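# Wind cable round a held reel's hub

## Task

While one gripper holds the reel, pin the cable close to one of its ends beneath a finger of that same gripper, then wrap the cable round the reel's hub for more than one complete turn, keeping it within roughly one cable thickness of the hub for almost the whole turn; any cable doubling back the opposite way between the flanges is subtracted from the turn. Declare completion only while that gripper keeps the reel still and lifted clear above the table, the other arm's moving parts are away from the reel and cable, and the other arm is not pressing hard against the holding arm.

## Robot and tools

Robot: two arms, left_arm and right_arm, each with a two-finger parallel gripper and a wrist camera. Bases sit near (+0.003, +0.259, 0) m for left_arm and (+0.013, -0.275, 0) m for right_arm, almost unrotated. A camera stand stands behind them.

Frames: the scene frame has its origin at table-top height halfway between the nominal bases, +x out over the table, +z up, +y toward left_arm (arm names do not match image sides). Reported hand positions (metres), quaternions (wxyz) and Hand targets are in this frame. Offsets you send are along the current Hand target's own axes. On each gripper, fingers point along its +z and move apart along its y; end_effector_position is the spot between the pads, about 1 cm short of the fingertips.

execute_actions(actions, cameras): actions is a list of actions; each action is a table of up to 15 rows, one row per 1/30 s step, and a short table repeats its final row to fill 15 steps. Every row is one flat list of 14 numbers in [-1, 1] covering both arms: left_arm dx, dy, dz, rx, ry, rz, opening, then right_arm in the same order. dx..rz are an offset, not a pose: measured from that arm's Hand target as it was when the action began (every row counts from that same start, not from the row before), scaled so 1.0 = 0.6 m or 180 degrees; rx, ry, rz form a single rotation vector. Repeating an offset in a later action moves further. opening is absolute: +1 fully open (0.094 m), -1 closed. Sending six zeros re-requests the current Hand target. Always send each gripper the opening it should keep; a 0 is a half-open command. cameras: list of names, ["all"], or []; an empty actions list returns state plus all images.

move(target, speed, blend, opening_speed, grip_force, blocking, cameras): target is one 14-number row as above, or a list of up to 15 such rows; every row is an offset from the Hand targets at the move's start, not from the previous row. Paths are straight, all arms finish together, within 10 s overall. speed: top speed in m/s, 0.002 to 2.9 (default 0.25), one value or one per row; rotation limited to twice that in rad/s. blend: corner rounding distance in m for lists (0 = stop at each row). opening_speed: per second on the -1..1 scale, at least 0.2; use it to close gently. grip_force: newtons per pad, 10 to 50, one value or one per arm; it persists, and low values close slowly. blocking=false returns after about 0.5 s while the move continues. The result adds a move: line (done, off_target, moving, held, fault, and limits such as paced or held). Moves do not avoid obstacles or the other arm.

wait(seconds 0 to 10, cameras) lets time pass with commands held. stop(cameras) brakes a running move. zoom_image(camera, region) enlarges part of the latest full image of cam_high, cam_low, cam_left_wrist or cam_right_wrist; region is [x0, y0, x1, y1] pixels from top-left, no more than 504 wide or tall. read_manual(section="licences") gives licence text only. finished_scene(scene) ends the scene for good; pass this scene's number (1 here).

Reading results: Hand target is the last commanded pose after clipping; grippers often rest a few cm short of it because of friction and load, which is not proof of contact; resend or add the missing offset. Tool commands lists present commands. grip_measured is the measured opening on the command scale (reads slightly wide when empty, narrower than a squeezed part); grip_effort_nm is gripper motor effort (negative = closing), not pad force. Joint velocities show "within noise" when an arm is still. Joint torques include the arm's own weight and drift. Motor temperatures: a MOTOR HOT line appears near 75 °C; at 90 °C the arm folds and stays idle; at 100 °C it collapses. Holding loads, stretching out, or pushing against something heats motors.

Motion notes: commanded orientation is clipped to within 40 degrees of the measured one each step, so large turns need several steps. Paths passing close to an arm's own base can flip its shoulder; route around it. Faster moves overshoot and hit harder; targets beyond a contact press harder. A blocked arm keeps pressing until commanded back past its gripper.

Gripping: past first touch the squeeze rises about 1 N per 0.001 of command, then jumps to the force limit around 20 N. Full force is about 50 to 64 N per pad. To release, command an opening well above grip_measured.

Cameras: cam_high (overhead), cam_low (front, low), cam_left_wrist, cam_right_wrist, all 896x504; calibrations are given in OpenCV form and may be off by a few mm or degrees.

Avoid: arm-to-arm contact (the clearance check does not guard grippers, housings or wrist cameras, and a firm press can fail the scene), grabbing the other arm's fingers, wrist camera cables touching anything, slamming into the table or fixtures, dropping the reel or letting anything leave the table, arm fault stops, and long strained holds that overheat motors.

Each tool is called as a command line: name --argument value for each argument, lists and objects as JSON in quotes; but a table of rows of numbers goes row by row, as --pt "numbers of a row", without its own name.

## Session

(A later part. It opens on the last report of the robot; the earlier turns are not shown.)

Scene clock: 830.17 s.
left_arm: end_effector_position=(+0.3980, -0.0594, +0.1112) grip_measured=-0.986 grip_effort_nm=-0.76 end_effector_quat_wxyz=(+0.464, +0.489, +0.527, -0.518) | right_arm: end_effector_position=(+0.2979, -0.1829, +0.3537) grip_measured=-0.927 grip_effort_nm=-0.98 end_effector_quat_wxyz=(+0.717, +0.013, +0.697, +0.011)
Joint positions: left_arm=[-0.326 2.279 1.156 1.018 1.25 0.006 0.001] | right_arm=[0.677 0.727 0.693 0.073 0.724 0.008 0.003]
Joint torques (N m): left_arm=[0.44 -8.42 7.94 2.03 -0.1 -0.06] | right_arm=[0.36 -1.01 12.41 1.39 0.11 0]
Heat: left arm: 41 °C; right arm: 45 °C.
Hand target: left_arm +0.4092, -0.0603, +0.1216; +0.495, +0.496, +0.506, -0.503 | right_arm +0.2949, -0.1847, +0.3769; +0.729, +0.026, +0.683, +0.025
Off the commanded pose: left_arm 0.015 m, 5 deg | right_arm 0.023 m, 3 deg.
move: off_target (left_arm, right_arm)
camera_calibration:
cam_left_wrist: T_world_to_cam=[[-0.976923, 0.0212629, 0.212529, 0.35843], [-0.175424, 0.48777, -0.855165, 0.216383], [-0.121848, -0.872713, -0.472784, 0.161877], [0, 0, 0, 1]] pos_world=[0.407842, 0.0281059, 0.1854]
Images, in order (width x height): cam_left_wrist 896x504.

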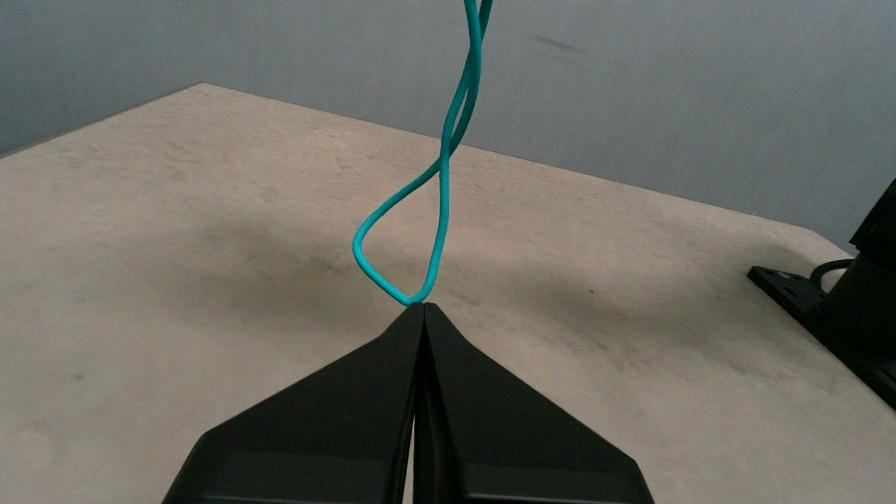

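move --target '[-0.02,0.01,0.15,0,0,0,-1,0,0,0,0,0,0,-1]' --speed 0.08 --cameras '["cam_left_wrist","cam_low"]'

zoom_image --camera "cam_left_wrist" --region '[320, 150, 570, 400]'

Scene clock: 835.30 s.
left_arm: end_effector_position=(+0.4066, -0.1460, +0.1351) grip_measured=-0.986 grip_effort_nm=-0.76 end_effector_quat_wxyz=(+0.495, +0.503, +0.495, -0.507) | right_arm: end_effector_position=(+0.2979, -0.1829, +0.3537) grip_measured=-0.927 grip_effort_nm=-0.98 end_effector_quat_wxyz=(+0.717, +0.013, +0.697, +0.011)
Joint positions: left_arm=[-0.496 2.367 1.389 0.988 1.084 -0.012 0.001] | right_arm=[0.677 0.727 0.693 0.073 0.724 0.008 0.003]
Joint torques (N m): left_arm=[-0.21 -9.44 8.59 1.22 -0.16 -0.06] | right_arm=[0.49 -0.77 12.42 1.4 0.11 -0.03]
Heat: left arm: 40 °C; right arm: 43 °C.
Hand target: left_arm +0.4155, -0.1503, +0.1333; +0.495, +0.496, +0.506, -0.503 | right_arm +0.2949, -0.1847, +0.3769; +0.729, +0.026, +0.683, +0.025
Off the commanded pose: left_arm 0.010 m, 2 deg | right_arm 0.023 m, 3 deg.
move: off_target (right_arm)
camera_calibration:
cam_left_wrist: T_world_to_cam=[[-0.991677, 0.0315819, 0.124815, 0.383038], [-0.0969693, 0.454518, -0.885444, 0.247877], [-0.0846947, -0.890178, -0.447672, 0.0775219], [0, 0, 0, 1]] pos_world=[0.410452, -0.0557534, 0.206377]
Images, in order (width x height): cam_low 896x504, cam_left_wrist 896x504.

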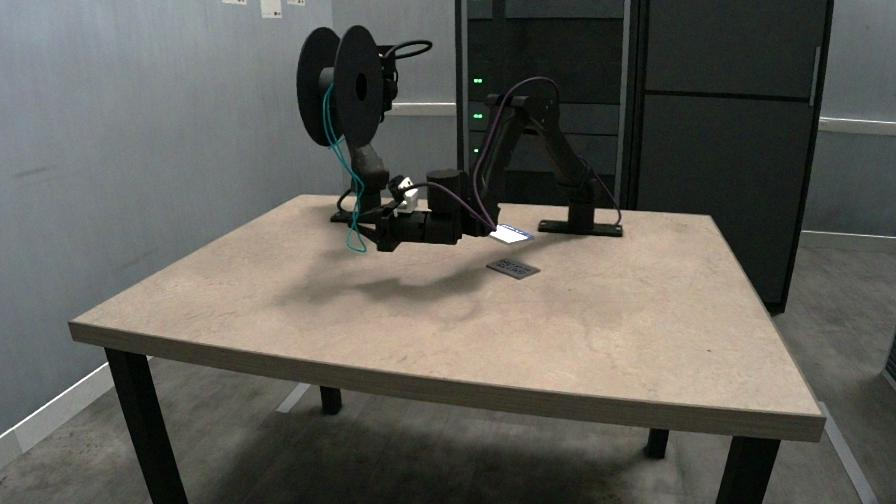

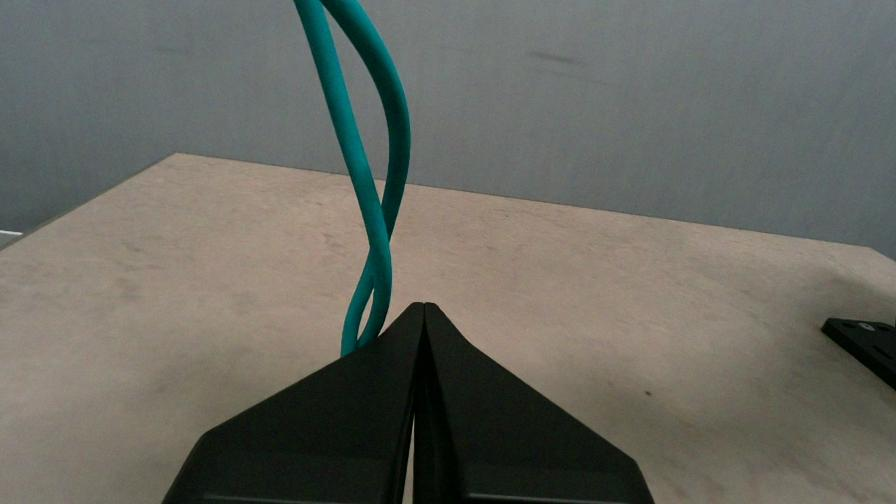

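Scaled by 2.016 from the camera's 896x504 image, which has a finer 1280x720 frame.

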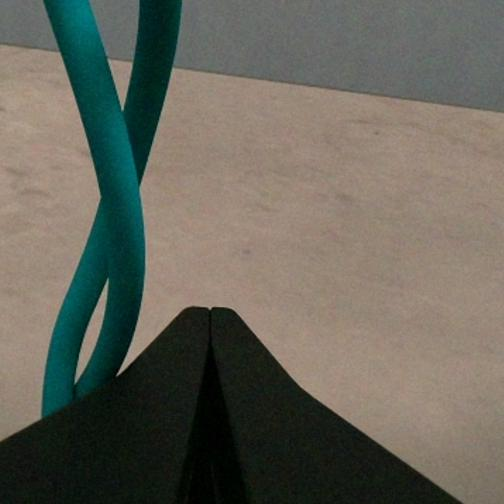

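move --pt "0 0 -0.3 0 0 0 -1 0 0 0 0 0 0 -1" --pt "0.02 -0.13 -0.3 0 -0.2 0 -0.4 0 0 0 0 0 0 -1" --cameras '["all"]'

zoom_image --camera "cam_left_wrist" --region '[300, 0, 804, 300]'

zoom_image --camera "cam_high" --region '[370, 160, 570, 300]'

Scene clock: 844.80 s.
left_arm: end_effector_position=(+0.3374, +0.0312, +0.1009) grip_measured=-0.403 grip_effort_nm=0.14 end_effector_quat_wxyz=(+0.457, +0.445, +0.547, -0.541) | right_arm: end_effector_position=(+0.2979, -0.1829, +0.3537) grip_measured=-0.927 grip_effort_nm=-0.98 end_effector_quat_wxyz=(+0.717, +0.013, +0.697, +0.011)
Joint positions: left_arm=[-0.135 2.191 0.75 1.466 1.406 -0.211 0.028] | right_arm=[0.677 0.727 0.693 0.073 0.724 0.008 0.003]
Joint torques (N m): left_arm=[-0.58 -10.5 2.4 2.33 -0.15 0.18] | right_arm=[0.34 -0.8 12.46 1.37 0.07 -0.02]
Motor temperatures (°C): left_arm=[26 40 35 37 30 30 32] | right_arm=[28 30 38 41 27 26 31]
Heat: left arm: 40 °C; right arm: 41 °C.
Hand target: left_arm +0.3372, +0.0296, +0.1233; +0.627, +0.316, +0.328, -0.632 | right_arm +0.2949, -0.1847, +0.3769; +0.729, +0.026, +0.683, +0.025
Off the commanded pose: left_arm 0.023 m, 37 deg | right_arm 0.023 m, 3 deg.
joint sent to its limit (left arm) — joint 4 (wrist pitch), upper limit. The joint targets are off in orientation, not in position.
move: off_target (left_arm, right_arm); target 2's new opening was sent with left_arm's hand 0.023 m and 37 deg from that target
camera_calibration:
cam_left_wrist: T_world_to_cam=[[-0.952973, -0.00504933, 0.303015, 0.283171], [-0.273076, 0.447917, -0.851352, 0.186523], [-0.131427, -0.894061, -0.428231, 0.228109], [0, 0, 0, 1]] pos_world=[0.350769, 0.121826, 0.170675]
cam_right_wrist: T_world_to_cam=[[-0.0279055, -0.996087, 0.0838532, -0.210687], [-0.437246, -0.0632718, -0.897114, 0.455524], [0.898909, -0.0616989, -0.433769, -0.0106005], [0, 0, 0, 1]] pos_world=[0.202826, -0.181695, 0.421725]

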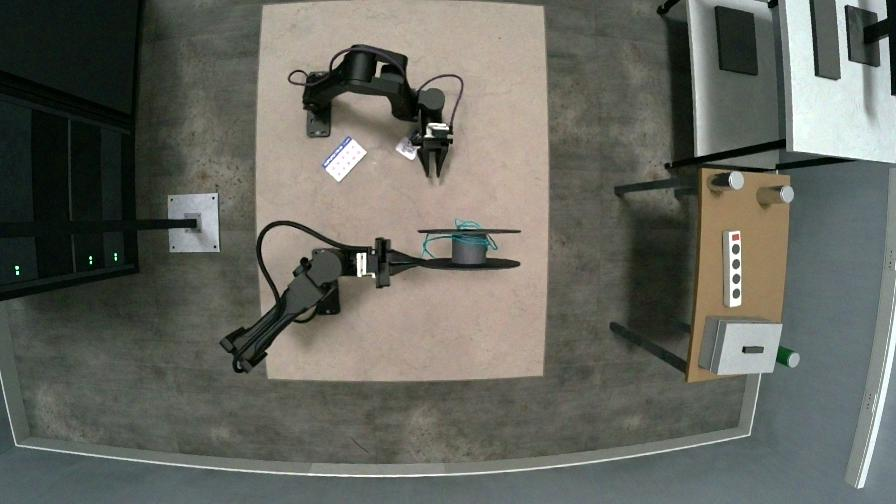

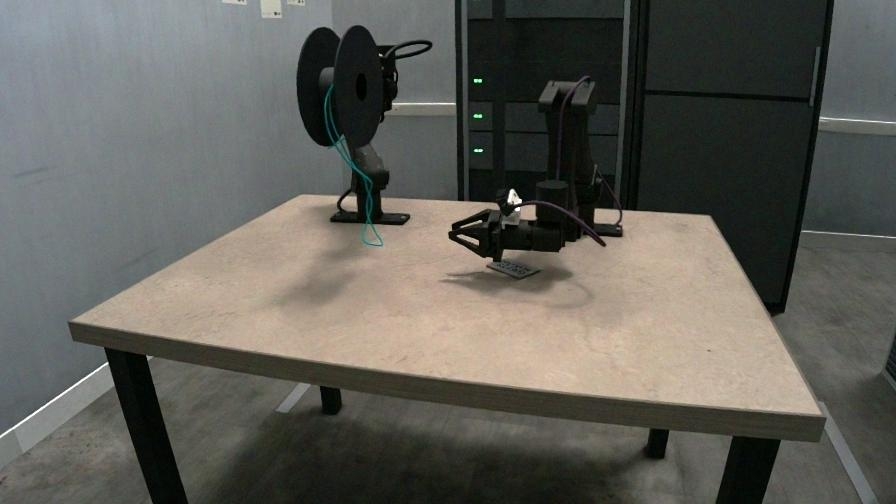

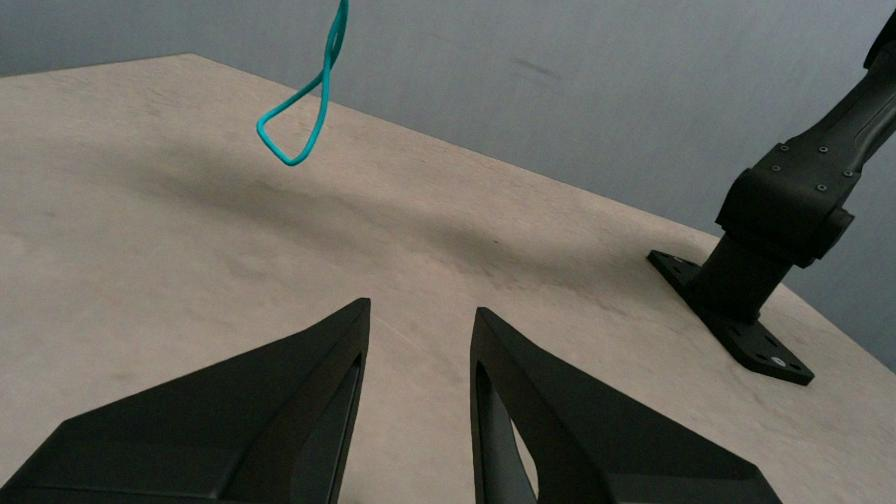

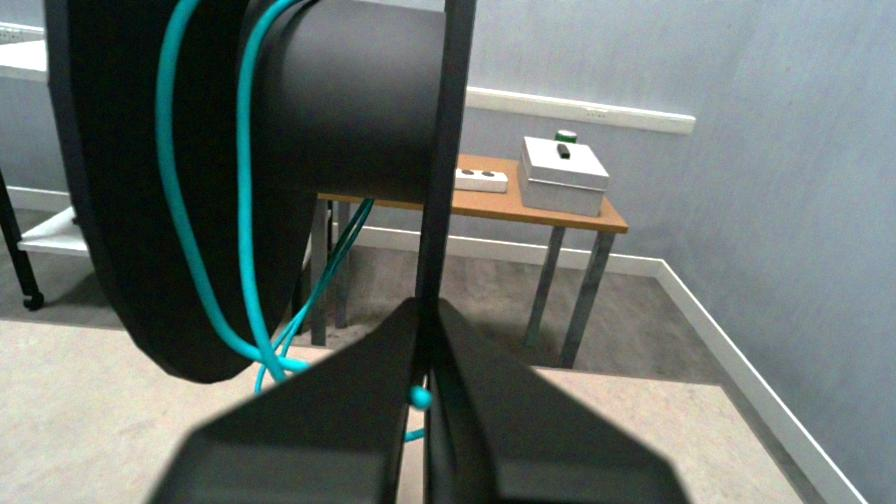

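Scaled by 1.000.

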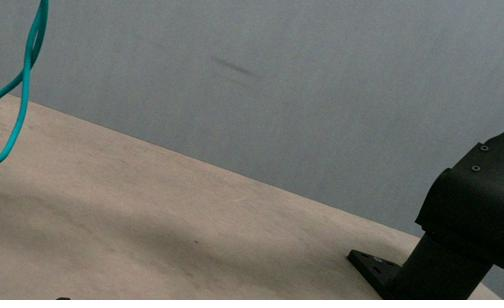

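Scaled by 2.520 from the camera's 896x504 image, which has a finer 1280x720 frame.

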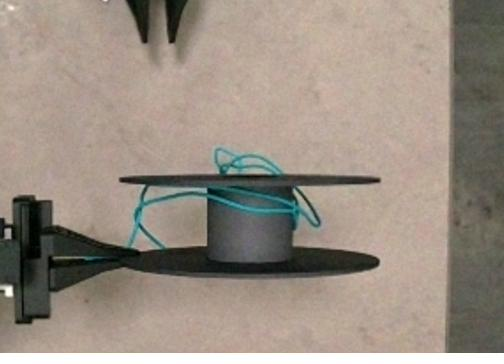

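move --target '[0,0,0,0,0.2,0,-0.6,0,0,0,0,0,0,-1]'

move --target '[-0.01,0.12,0.15,0,0,0,-0.6,0,0,0,0,0,0,-1]' --cameras '["cam_left_wrist"]'

zoom_image --camera "cam_left_wrist" --region '[300, 100, 600, 400]'

Scene clock: 851.90 s.
left_arm: end_effector_position=(+0.3387, +0.0311, +0.1109) grip_measured=-0.597 grip_effort_nm=-0.15 end_effector_quat_wxyz=(+0.491, +0.480, +0.520, -0.509) | right_arm: end_effector_position=(+0.2979, -0.1829, +0.3537) grip_measured=-0.927 grip_effort_nm=-0.98 end_effector_quat_wxyz=(+0.717, +0.013, +0.697, +0.011)
Joint positions: left_arm=[-0.135 2.139 0.75 1.39 1.403 -0.058 0.019] | right_arm=[0.677 0.727 0.693 0.073 0.724 0.008 0.003]
Joint torques (N m): left_arm=[-0.31 -10.39 4.44 1.08 0.13 0.16] | right_arm=[0.32 -0.77 12.3 1.41 0.11 -0.02]
Heat: left arm: 40 °C; right arm: 40 °C.
Hand target: left_arm +0.3372, +0.0296, +0.1234; +0.495, +0.496, +0.506, -0.503 | right_arm +0.2949, -0.1847, +0.3769; +0.729, +0.026, +0.683, +0.025
Off the commanded pose: left_arm 0.013 m, 3 deg | right_arm 0.023 m, 3 deg.
move: off_target (left_arm, right_arm)

Scene clock: 853.73 s.
left_arm: end_effector_position=(+0.3990, -0.0586, +0.1247) grip_measured=-0.597 grip_effort_nm=-0.14 end_effector_quat_wxyz=(+0.485, +0.497, +0.504, -0.514) | right_arm: end_effector_position=(+0.2979, -0.1829, +0.3537) grip_measured=-0.927 grip_effort_nm=-0.98 end_effector_quat_wxyz=(+0.717, +0.013, +0.697, +0.011)
Joint positions: left_arm=[-0.322 2.279 1.161 1.115 1.259 -0.033 0.019] | right_arm=[0.677 0.727 0.693 0.073 0.724 0.008 0.003]
Joint torques (N m): left_arm=[0.17 -9.1 7.79 1.14 -0.15 0.17] | right_arm=[0.29 -0.7 12.56 1.33 0.11 -0.04]
Heat: left arm: 40 °C; right arm: 40 °C.
Hand target: left_arm +0.4093, -0.0604, +0.1276; +0.495, +0.496, +0.506, -0.503 | right_arm +0.2949, -0.1847, +0.3769; +0.729, +0.026, +0.683, +0.025
Off the commanded pose: left_arm 0.011 m, 2 deg | right_arm 0.023 m, 3 deg.
move: off_target (left_arm, right_arm)
camera_calibration:
cam_left_wrist: T_world_to_cam=[[-0.987059, 0.0323614, 0.15706, 0.368182], [-0.124801, 0.459994, -0.879108, 0.208859], [-0.100696, -0.887332, -0.450002, 0.156909], [0, 0, 0, 1]] pos_world=[0.405283, 0.0312417, 0.196393]
Images, in order (width x height): cam_left_wrist 896x504.

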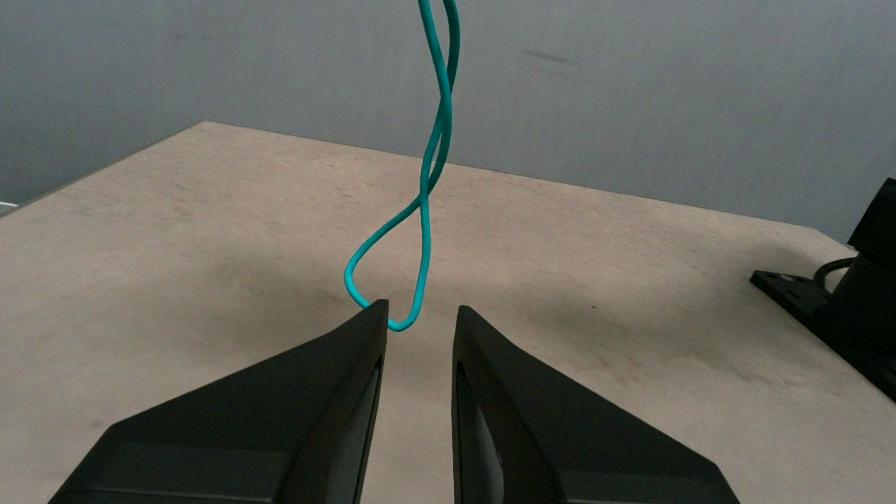

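Scaled by 1.680 from the camera's 896x504 image, which has a finer 1280x720 frame.

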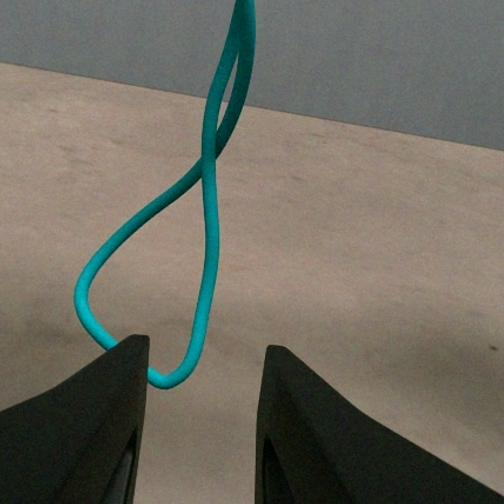

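move --target '[0.025,-0.012,0.115,0,0,0,-0.6,0,0,0,0,0,0,-1]' --speed 0.06 --cameras '["cam_left_wrist"]'

zoom_image --camera "cam_left_wrist" --region '[300, 100, 600, 400]'

Scene clock: 859.63 s.
left_arm: end_effector_position=(+0.3935, -0.1249, +0.1152) grip_measured=-0.597 grip_effort_nm=-0.15 end_effector_quat_wxyz=(+0.490, +0.498, +0.500, -0.511) | right_arm: end_effector_position=(+0.2979, -0.1829, +0.3537) grip_measured=-0.927 grip_effort_nm=-0.98 end_effector_quat_wxyz=(+0.717, +0.013, +0.697, +0.011)
Joint positions: left_arm=[-0.469 2.363 1.268 1.104 1.11 -0.032 0.019] | right_arm=[0.677 0.727 0.693 0.073 0.724 0.008 0.003]
Joint torques (N m): left_arm=[-0.28 -9.03 7.88 1.2 -0.16 0.16] | right_arm=[0.32 -0.77 12.41 1.34 0.02 0.04]
Heat: left arm: 40 °C; right arm: 40 °C.
Hand target: left_arm +0.4018, -0.1293, +0.1124; +0.495, +0.496, +0.506, -0.503 | right_arm +0.2949, -0.1847, +0.3769; +0.729, +0.026, +0.683, +0.025
Off the commanded pose: left_arm 0.010 m, 1 deg | right_arm 0.023 m, 3 deg.
move: off_target (right_arm)
camera_calibration:
cam_left_wrist: T_world_to_cam=[[-0.989019, 0.0304987, 0.14461, 0.368299], [-0.115082, 0.454985, -0.883032, 0.226223], [-0.0927265, -0.889977, -0.446478, 0.0893351], [0, 0, 0, 1]] pos_world=[0.398573, -0.0346547, 0.186389]
Images, in order (width x height): cam_left_wrist 896x504.

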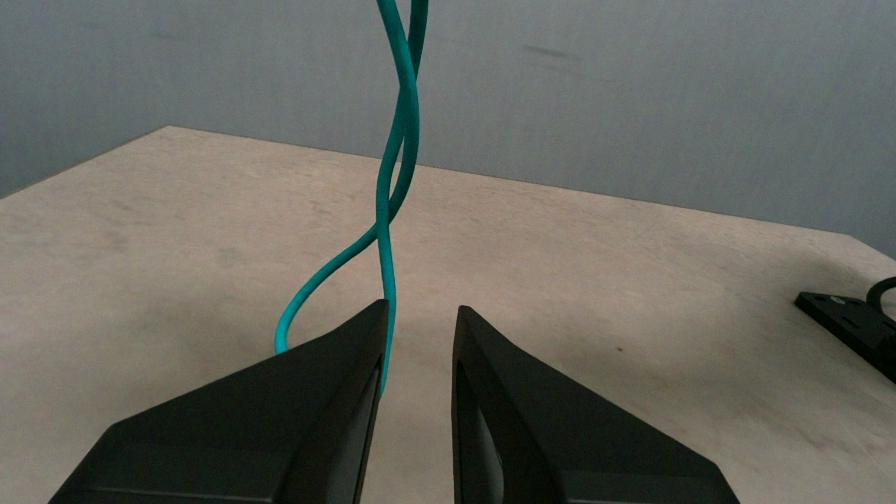

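Scaled by 1.680 from the camera's 896x504 image, which has a finer 1280x720 frame.

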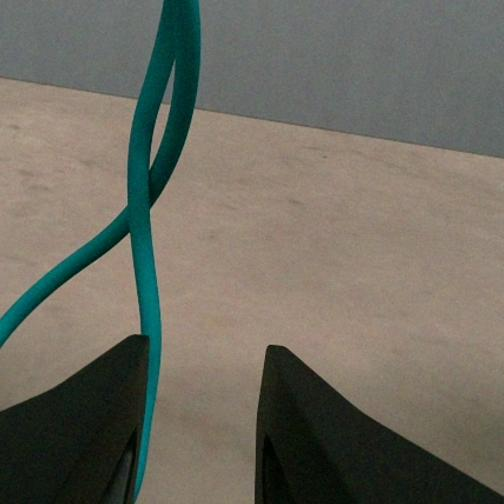

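move --pt "0 0 0 0 0 0 -1 0 0 0 0 0 0 -1" --pt "0 0.15 -0.05 0 0 0 -1 0 0 0 0 0 0 -1" --speed 0.12 --cameras '["all"]'

zoom_image --camera "cam_high" --region '[370, 160, 570, 300]'

zoom_image --camera "cam_low" --region '[260, 0, 510, 260]'

Scene clock: 865.83 s.
left_arm: end_effector_position=(+0.4884, -0.0979, +0.1121) grip_measured=-0.986 grip_effort_nm=-0.76 end_effector_quat_wxyz=(+0.498, +0.490, +0.508, -0.504) | right_arm: end_effector_position=(+0.2979, -0.1829, +0.3537) grip_measured=-0.927 grip_effort_nm=-0.98 end_effector_quat_wxyz=(+0.717, +0.013, +0.697, +0.011)
Joint positions: left_arm=[-0.342 2.571 1.692 0.887 1.207 -0.032 0.001] | right_arm=[0.677 0.727 0.693 0.073 0.724 0.008 0.003]
Joint torques (N m): left_arm=[0.1 -10.63 9.09 1.16 0.13 0.15] | right_arm=[0.44 -0.77 12.51 1.37 0.13 -0.01]
Heat: left arm: 40 °C; right arm: 39 °C.
Hand target: left_arm +0.4918, -0.0993, +0.1110; +0.495, +0.496, +0.506, -0.503 | right_arm +0.2949, -0.1847, +0.3769; +0.729, +0.026, +0.683, +0.025
Off the commanded pose: left_arm 0.004 m, 1 deg | right_arm 0.023 m, 3 deg.
move: off_target (right_arm)
camera_calibration:
cam_left_wrist: T_world_to_cam=[[-0.989331, 0.000259845, 0.145685, 0.458831], [-0.129806, 0.452425, -0.882305, 0.229028], [-0.0661408, -0.891802, -0.447565, 0.10783], [0, 0, 0, 1]] pos_world=[0.490797, -0.0075747, 0.183489]
cam_right_wrist: T_world_to_cam=[[-0.0279055, -0.996087, 0.0838532, -0.210687], [-0.437246, -0.0632718, -0.897114, 0.455524], [0.898909, -0.0616989, -0.433769, -0.0106005], [0, 0, 0, 1]] pos_world=[0.202826, -0.181695, 0.421725]

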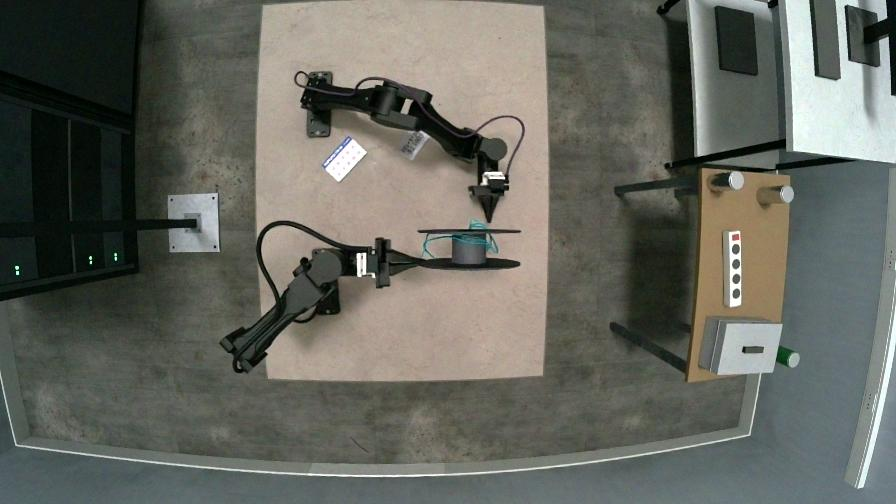

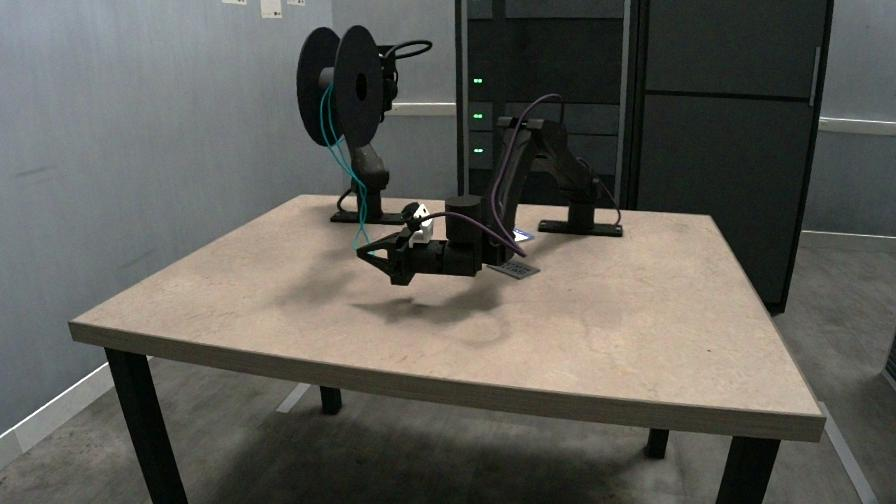

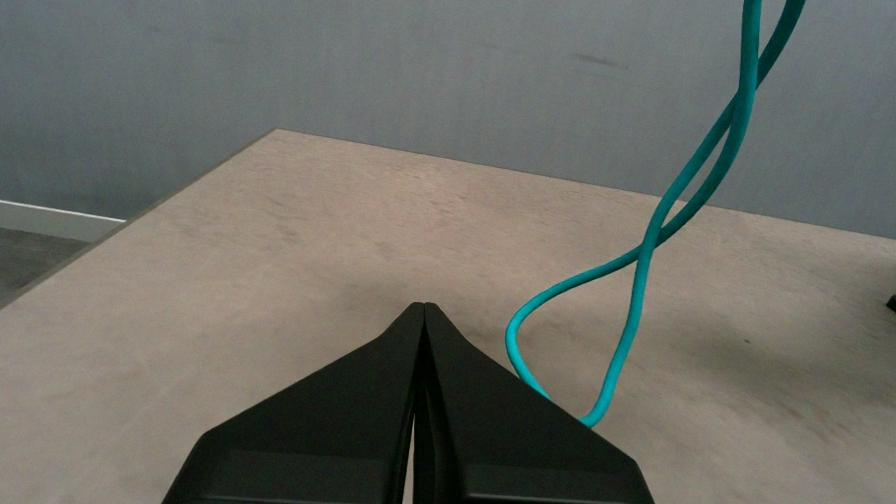

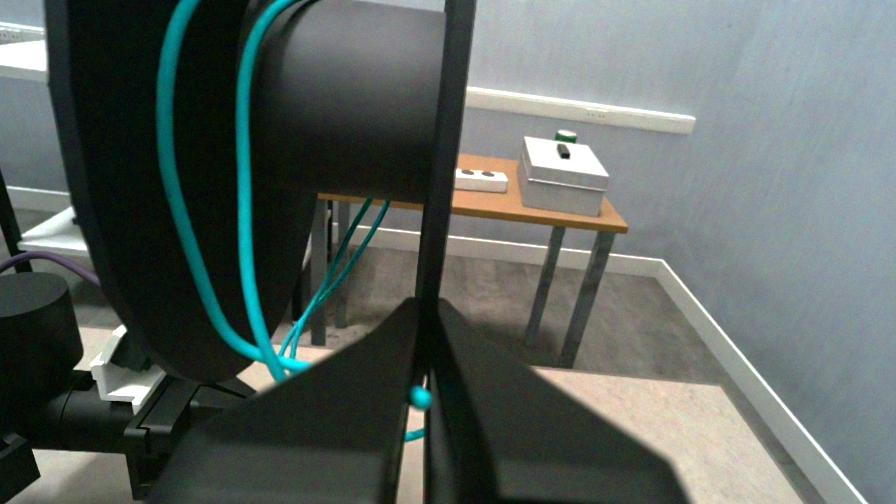

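Scaled by 2.520 from the camera's 896x504 image, which has a finer 1280x720 frame.

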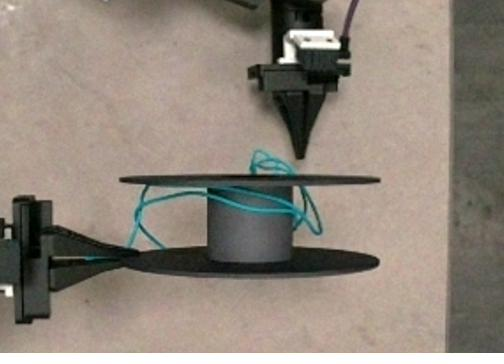

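Scaled by 1.938 from the camera's 896x504 image, which has a finer 1280x720 frame.

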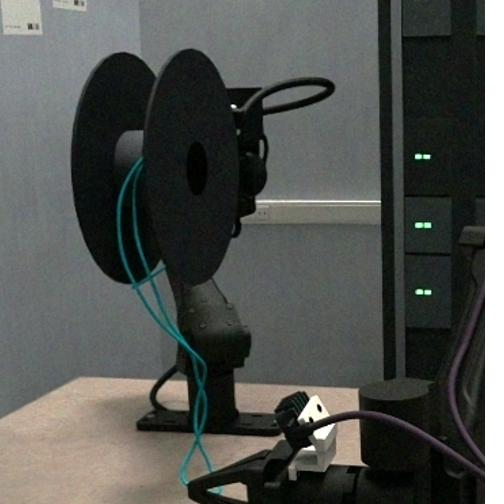

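move --pt "0.0 0 -0.1 0 0 0 -0.6 0 0 0 0 0 0 -1" --pt "0.013 -0.127 -0.06 0 0 0 -0.6 0 0 0 0 0 0 -1" --pt "0.013 -0.127 0.098 0 0 0 -0.6 0 0 0 0 0 0 -1" --speed 0.1 --cameras '["cam_left_wrist"]'

zoom_image --camera "cam_left_wrist" --region '[300, 100, 600, 400]'

Scene clock: 878.47 s.
left_arm: end_effector_position=(+0.4066, -0.1543, +0.1073) grip_measured=-0.603 grip_effort_nm=0.14 end_effector_quat_wxyz=(+0.496, +0.504, +0.494, -0.507) | right_arm: end_effector_position=(+0.2979, -0.1829, +0.3537) grip_measured=-0.927 grip_effort_nm=-0.98 end_effector_quat_wxyz=(+0.717, +0.013, +0.697, +0.011)
Joint positions: left_arm=[-0.511 2.452 1.412 1.051 1.07 -0.01 0.019] | right_arm=[0.677 0.727 0.693 0.073 0.724 0.008 0.003]
Joint torques (N m): left_arm=[-0.05 -9.62 8.24 1.23 -0.18 -0.05] | right_arm=[0.49 -0.94 12.23 1.38 0.1 -0.05]
Heat: left arm: 41 °C; right arm: 39 °C.
Hand target: left_arm +0.4155, -0.1581, +0.1044; +0.495, +0.496, +0.506, -0.503 | right_arm +0.2949, -0.1847, +0.3769; +0.729, +0.026, +0.683, +0.025
Off the commanded pose: left_arm 0.010 m, 2 deg | right_arm 0.023 m, 3 deg.
move: off_target (right_arm)
camera_calibration:
cam_left_wrist: T_world_to_cam=[[-0.99193, 0.0330843, 0.122391, 0.3873], [-0.0941813, 0.453977, -0.886022, 0.225947], [-0.0848759, -0.890399, -0.447197, 0.0576557], [0, 0, 0, 1]] pos_world=[0.410349, -0.0640518, 0.178576]
Images, in order (width x height): cam_left_wrist 896x504.

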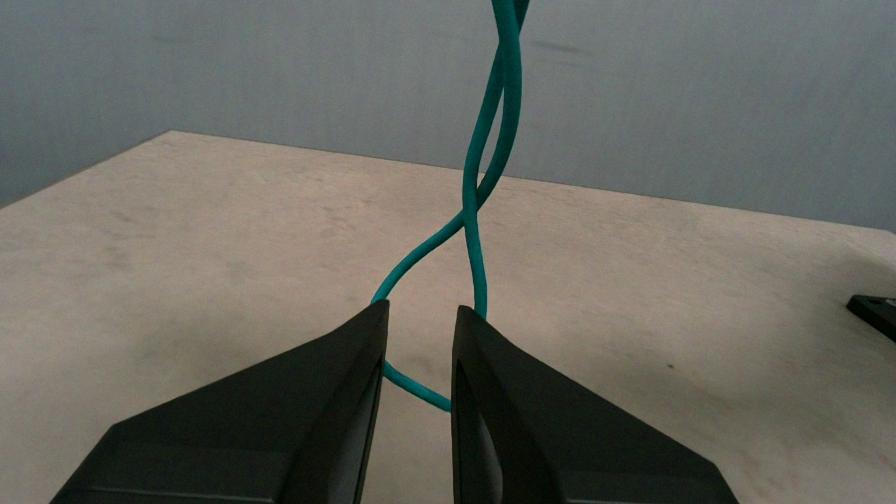

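Scaled by 1.680 from the camera's 896x504 image, which has a finer 1280x720 frame.

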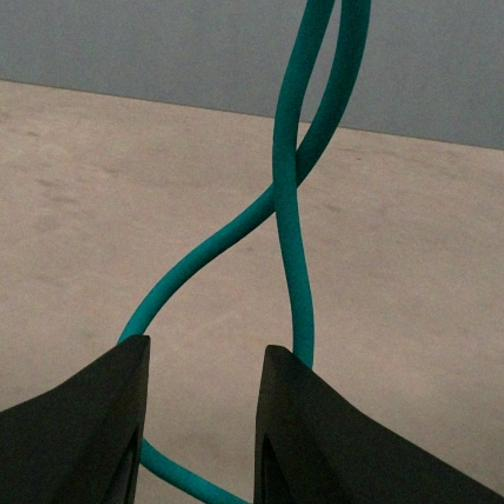

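move --pt "0.0 -0.027 -0.02 0 0 0 -0.6 0 0 0 0 0 0 -1" --pt "0 -0.027 0.065 0 0 0 -0.6 0 0 0 0 0 0 -1" --speed 0.1 --cameras '["cam_left_wrist"]'

zoom_image --camera "cam_left_wrist" --region '[300, 100, 600, 400]'

Scene clock: 885.43 s.
left_arm: end_effector_position=(+0.3891, -0.1943, +0.1067) grip_measured=-0.603 grip_effort_nm=0.14 end_effector_quat_wxyz=(+0.494, +0.503, +0.494, -0.509) | right_arm: end_effector_position=(+0.2979, -0.1829, +0.3537) grip_measured=-0.927 grip_effort_nm=-0.98 end_effector_quat_wxyz=(+0.717, +0.013, +0.697, +0.011)
Joint positions: left_arm=[-0.601 2.473 1.454 1.029 0.983 -0.014 0.019] | right_arm=[0.677 0.727 0.693 0.073 0.724 0.008 0.003]
Joint torques (N m): left_arm=[0.09 -9.94 8.43 1.26 -0.16 -0.05] | right_arm=[0.24 -0.75 12.46 1.39 0.15 0]
Heat: left arm: 40 °C; right arm: 39 °C.
Hand target: left_arm +0.3994, -0.1971, +0.1046; +0.495, +0.496, +0.506, -0.503 | right_arm +0.2949, -0.1847, +0.3769; +0.729, +0.026, +0.683, +0.025
Off the commanded pose: left_arm 0.011 m, 2 deg | right_arm 0.023 m, 3 deg.
move: off_target (left_arm, right_arm)
camera_calibration:
cam_left_wrist: T_world_to_cam=[[-0.991297, 0.0360068, 0.126621, 0.371246], [-0.0966396, 0.454083, -0.885703, 0.242772], [-0.0893878, -0.890232, -0.446651, 0.0220802], [0, 0, 0, 1]] pos_world=[0.393451, -0.10395, 0.177879]
Images, in order (width x height): cam_left_wrist 896x504.

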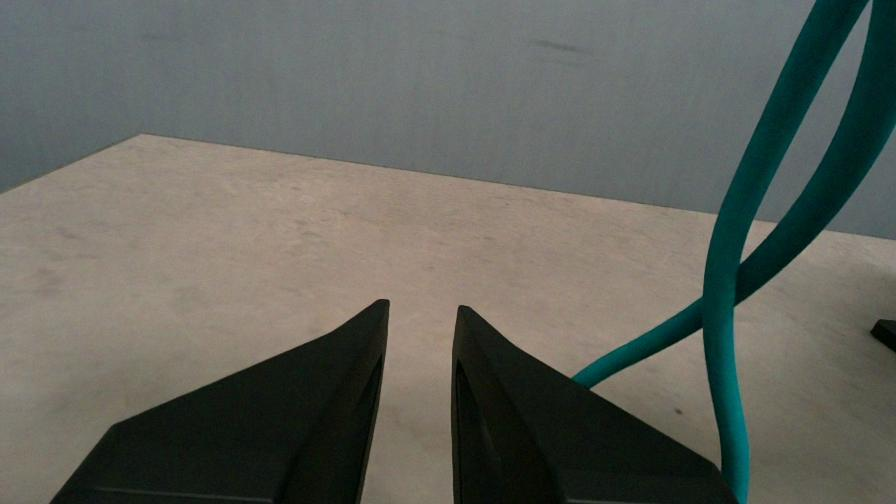

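Scaled by 1.680 from the camera's 896x504 image, which has a finer 1280x720 frame.

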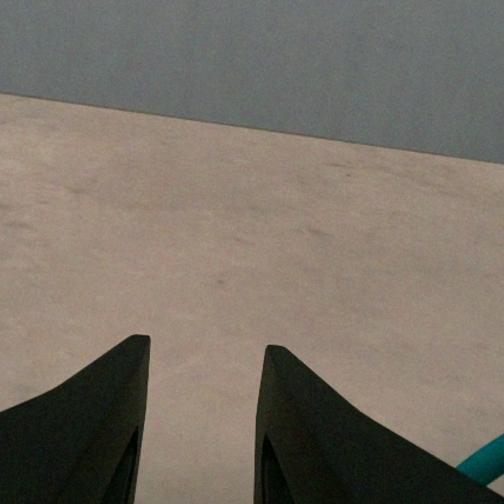

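move --pt "0 0 -0.25 0 0 0 0.2 0 0 0 0 0 0 -1" --speed 0.15 --cameras '["cam_left_wrist","cam_low"]'

Scene clock: 890.73 s.
left_arm: end_effector_position=(+0.4050, -0.0466, +0.0777) grip_measured=+0.197 grip_effort_nm=0.14 end_effector_quat_wxyz=(+0.466, +0.473, +0.544, -0.513) | right_arm: end_effector_position=(+0.2979, -0.1829, +0.3537) grip_measured=-0.927 grip_effort_nm=-0.98 end_effector_quat_wxyz=(+0.717, +0.013, +0.697, +0.011)
Joint positions: left_arm=[-0.297 2.366 1.14 1.104 1.237 -0.003 0.056] | right_arm=[0.677 0.727 0.693 0.073 0.724 0.008 0.003]
Joint torques (N m): left_arm=[-0.12 -13.3 3.37 2.03 0.23 0.04] | right_arm=[0.35 -0.99 12.38 1.37 0.1 -0.01]
Heat: left arm: 40 °C; right arm: 39 °C.
Hand target: left_arm +0.3993, -0.0471, +0.1052; +0.495, +0.496, +0.506, -0.503 | right_arm +0.2949, -0.1847, +0.3769; +0.729, +0.026, +0.683, +0.025
Off the commanded pose: left_arm 0.028 m, 6 deg | right_arm 0.023 m, 3 deg.
move: off_target (left_arm, right_arm)
camera_calibration:
cam_left_wrist: T_world_to_cam=[[-0.97132, -0.0203687, 0.236902, 0.366025], [-0.216753, 0.485456, -0.846966, 0.19866], [-0.097754, -0.874024, -0.475948, 0.148465], [0, 0, 0, 1]] pos_world=[0.413101, 0.0407773, 0.152208]
Images, in order (width x height): cam_low 896x504, cam_left_wrist 896x504.

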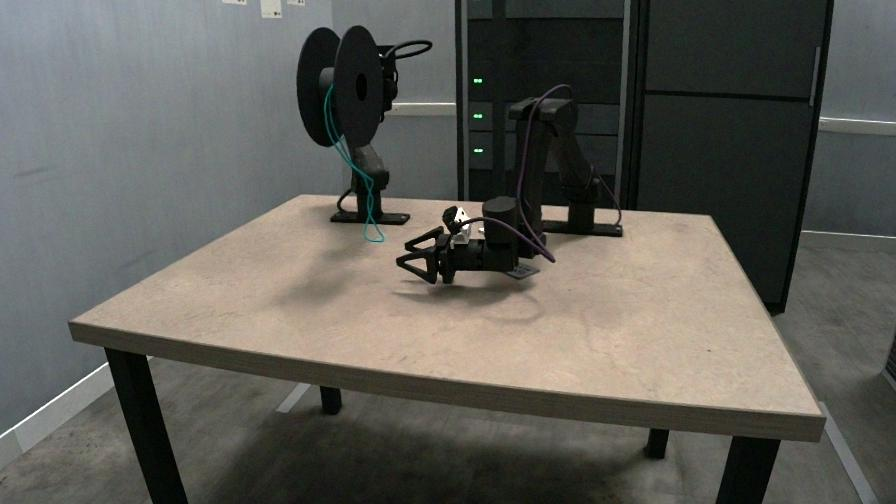

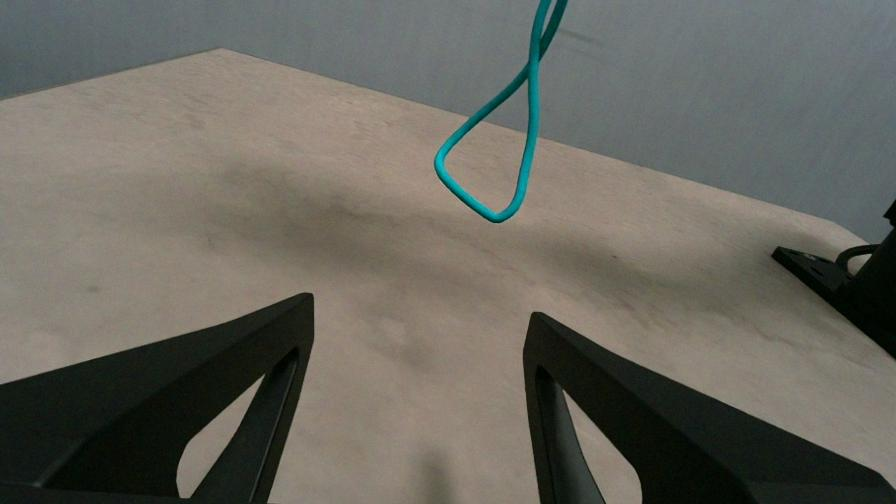

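move --pt "0 0.006 0.2 0 0 0 0.2 0 0 0 0 0 0 -1" --pt "0 0.006 0.2 0 0 0 -1 0 0 0 0 0 0 -1" --speed 0.1 --cameras '["cam_left_wrist","cam_low"]'

Scene clock: 896.50 s.
left_arm: end_effector_position=(+0.3939, -0.1631, +0.1077) grip_measured=-0.962 grip_effort_nm=-1.03 end_effector_quat_wxyz=(+0.496, +0.503, +0.494, -0.507) | right_arm: end_effector_position=(+0.2979, -0.1829, +0.3537) grip_measured=-0.927 grip_effort_nm=-0.98 end_effector_quat_wxyz=(+0.717, +0.013, +0.697, +0.011)
Joint positions: left_arm=[-0.541 2.435 1.376 1.071 1.039 -0.012 0.002] | right_arm=[0.677 0.727 0.693 0.073 0.724 0.008 0.003]
Joint torques (N m): left_arm=[-0.1 -9.48 8.24 1.22 -0.17 -0.06] | right_arm=[0.35 -0.66 12.46 1.4 0.06 -0.04]
Heat: left arm: 39 °C; right arm: 39 °C.
Hand target: left_arm +0.4030, -0.1670, +0.1046; +0.495, +0.496, +0.506, -0.503 | right_arm +0.2949, -0.1847, +0.3769; +0.729, +0.026, +0.683, +0.025
Off the commanded pose: left_arm 0.010 m, 2 deg | right_arm 0.023 m, 3 deg.
move: off_target (right_arm)
camera_calibration:
cam_left_wrist: T_world_to_cam=[[-0.991833, 0.032595, 0.123307, 0.374717], [-0.0952852, 0.453285, -0.886258, 0.229398], [-0.0847809, -0.890769, -0.446477, 0.0487729], [0, 0, 0, 1]] pos_world=[0.39765, -0.0727514, 0.178877]
Images, in order (width x height): cam_low 896x504, cam_left_wrist 896x504.

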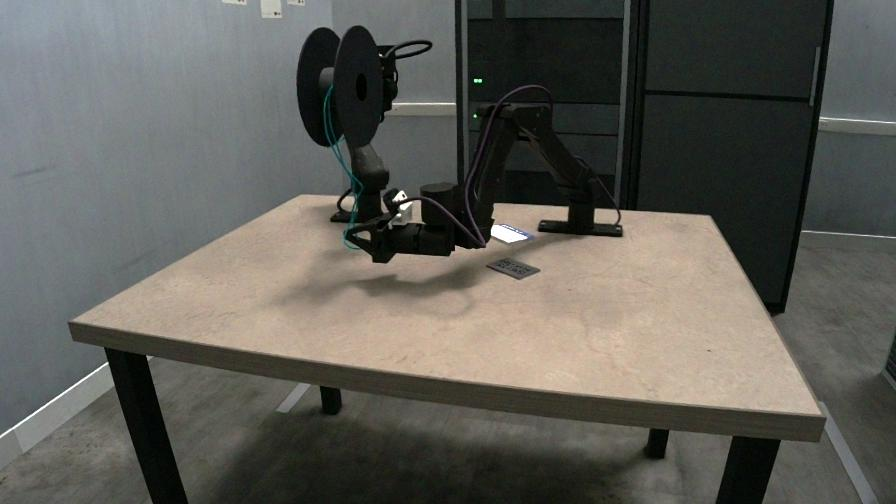

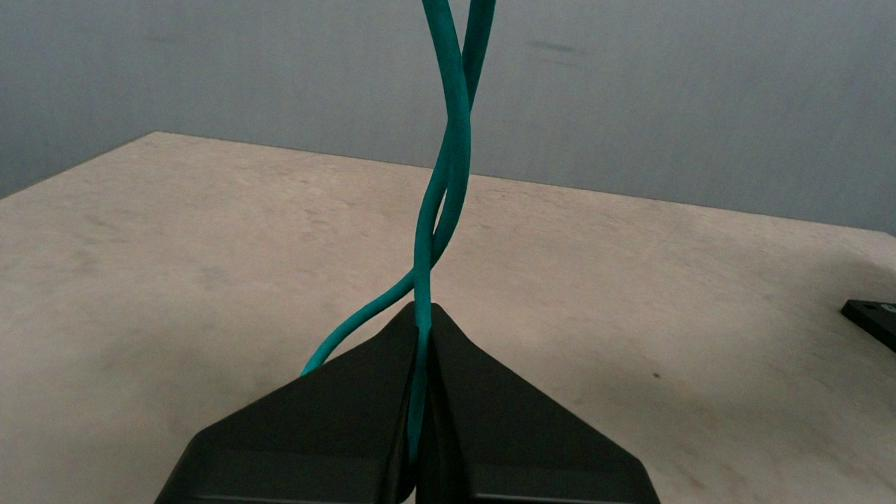

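move --target '[0.03,0.22,0,0,0,0,-1,0,0,0,0,0,0,-1]' --speed 0.12 --cameras '["all"]'

zoom_image --camera "cam_high" --region '[370, 160, 570, 300]'

Scene clock: 900.73 s.
left_arm: end_effector_position=(+0.5312, -0.1678, +0.0873) grip_measured=-0.962 grip_effort_nm=-1.03 end_effector_quat_wxyz=(+0.498, +0.493, +0.504, -0.504) | right_arm: end_effector_position=(+0.2980, -0.1829, +0.3531) grip_measured=-0.927 grip_effort_nm=-0.98 end_effector_quat_wxyz=(+0.716, +0.012, +0.697, +0.010)
Joint positions: left_arm=[-0.428 2.916 2.303 0.623 1.127 -0.026 0.002] | right_arm=[0.677 0.727 0.693 0.07 0.724 0.008 0.003]
Joint torques (N m): left_arm=[0.28 -12.01 10.04 1.19 0.13 0.1] | right_arm=[0.4 -0.94 12.31 1.43 0.12 -0.03]
Heat: left arm: 39 °C; right arm: 39 °C.
Hand target: left_arm +0.5346, -0.1669, +0.0843; +0.495, +0.496, +0.506, -0.503 | right_arm +0.2949, -0.1847, +0.3769; +0.729, +0.026, +0.683, +0.025
Off the commanded pose: left_arm 0.005 m, 1 deg | right_arm 0.024 m, 3 deg.
move: off_target (right_arm)
camera_calibration:
cam_left_wrist: T_world_to_cam=[[-0.990402, 0.0072009, 0.138026, 0.507231], [-0.119893, 0.45209, -0.883878, 0.239178], [-0.0687649, -0.891943, -0.446888, 0.0384704], [0, 0, 0, 1]] pos_world=[0.533684, -0.0774692, 0.158585]
cam_right_wrist: T_world_to_cam=[[-0.0276527, -0.995921, 0.0858824, -0.211424], [-0.439346, -0.0650633, -0.895958, 0.45488], [0.897892, -0.0625078, -0.435755, -0.0100495], [0, 0, 0, 1]] pos_world=[0.203027, -0.181594, 0.421332]

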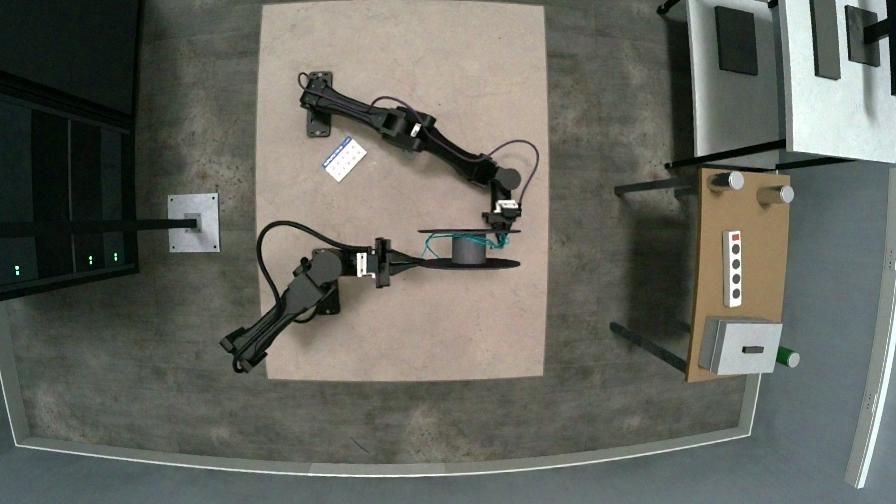

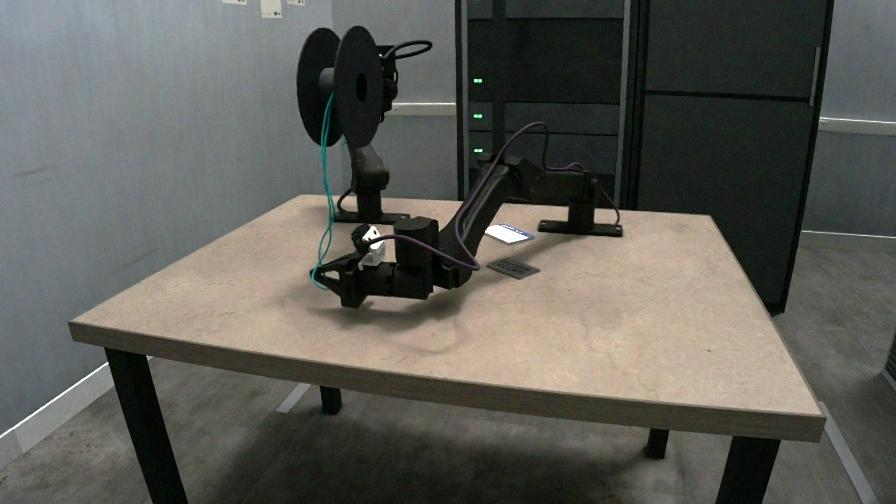

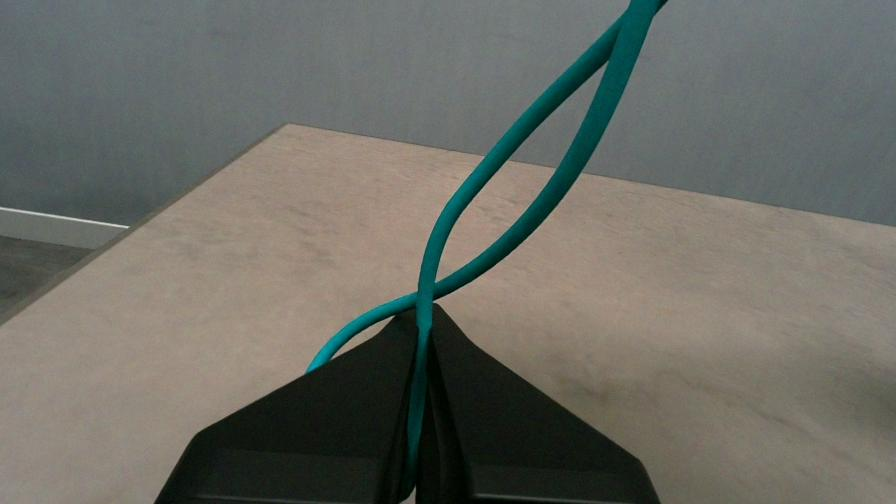

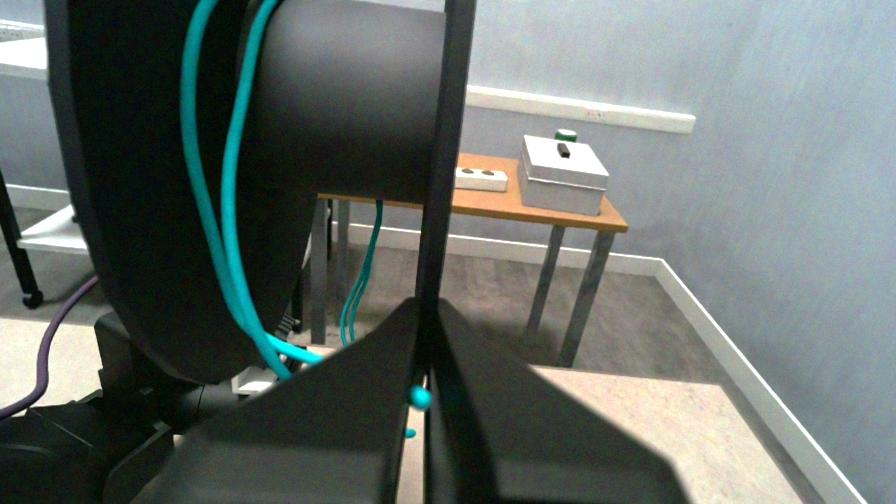

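Scaled by 2.520 from the camera's 896x504 image, which has a finer 1280x720 frame.

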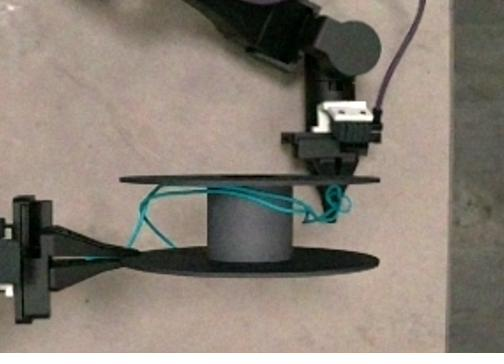

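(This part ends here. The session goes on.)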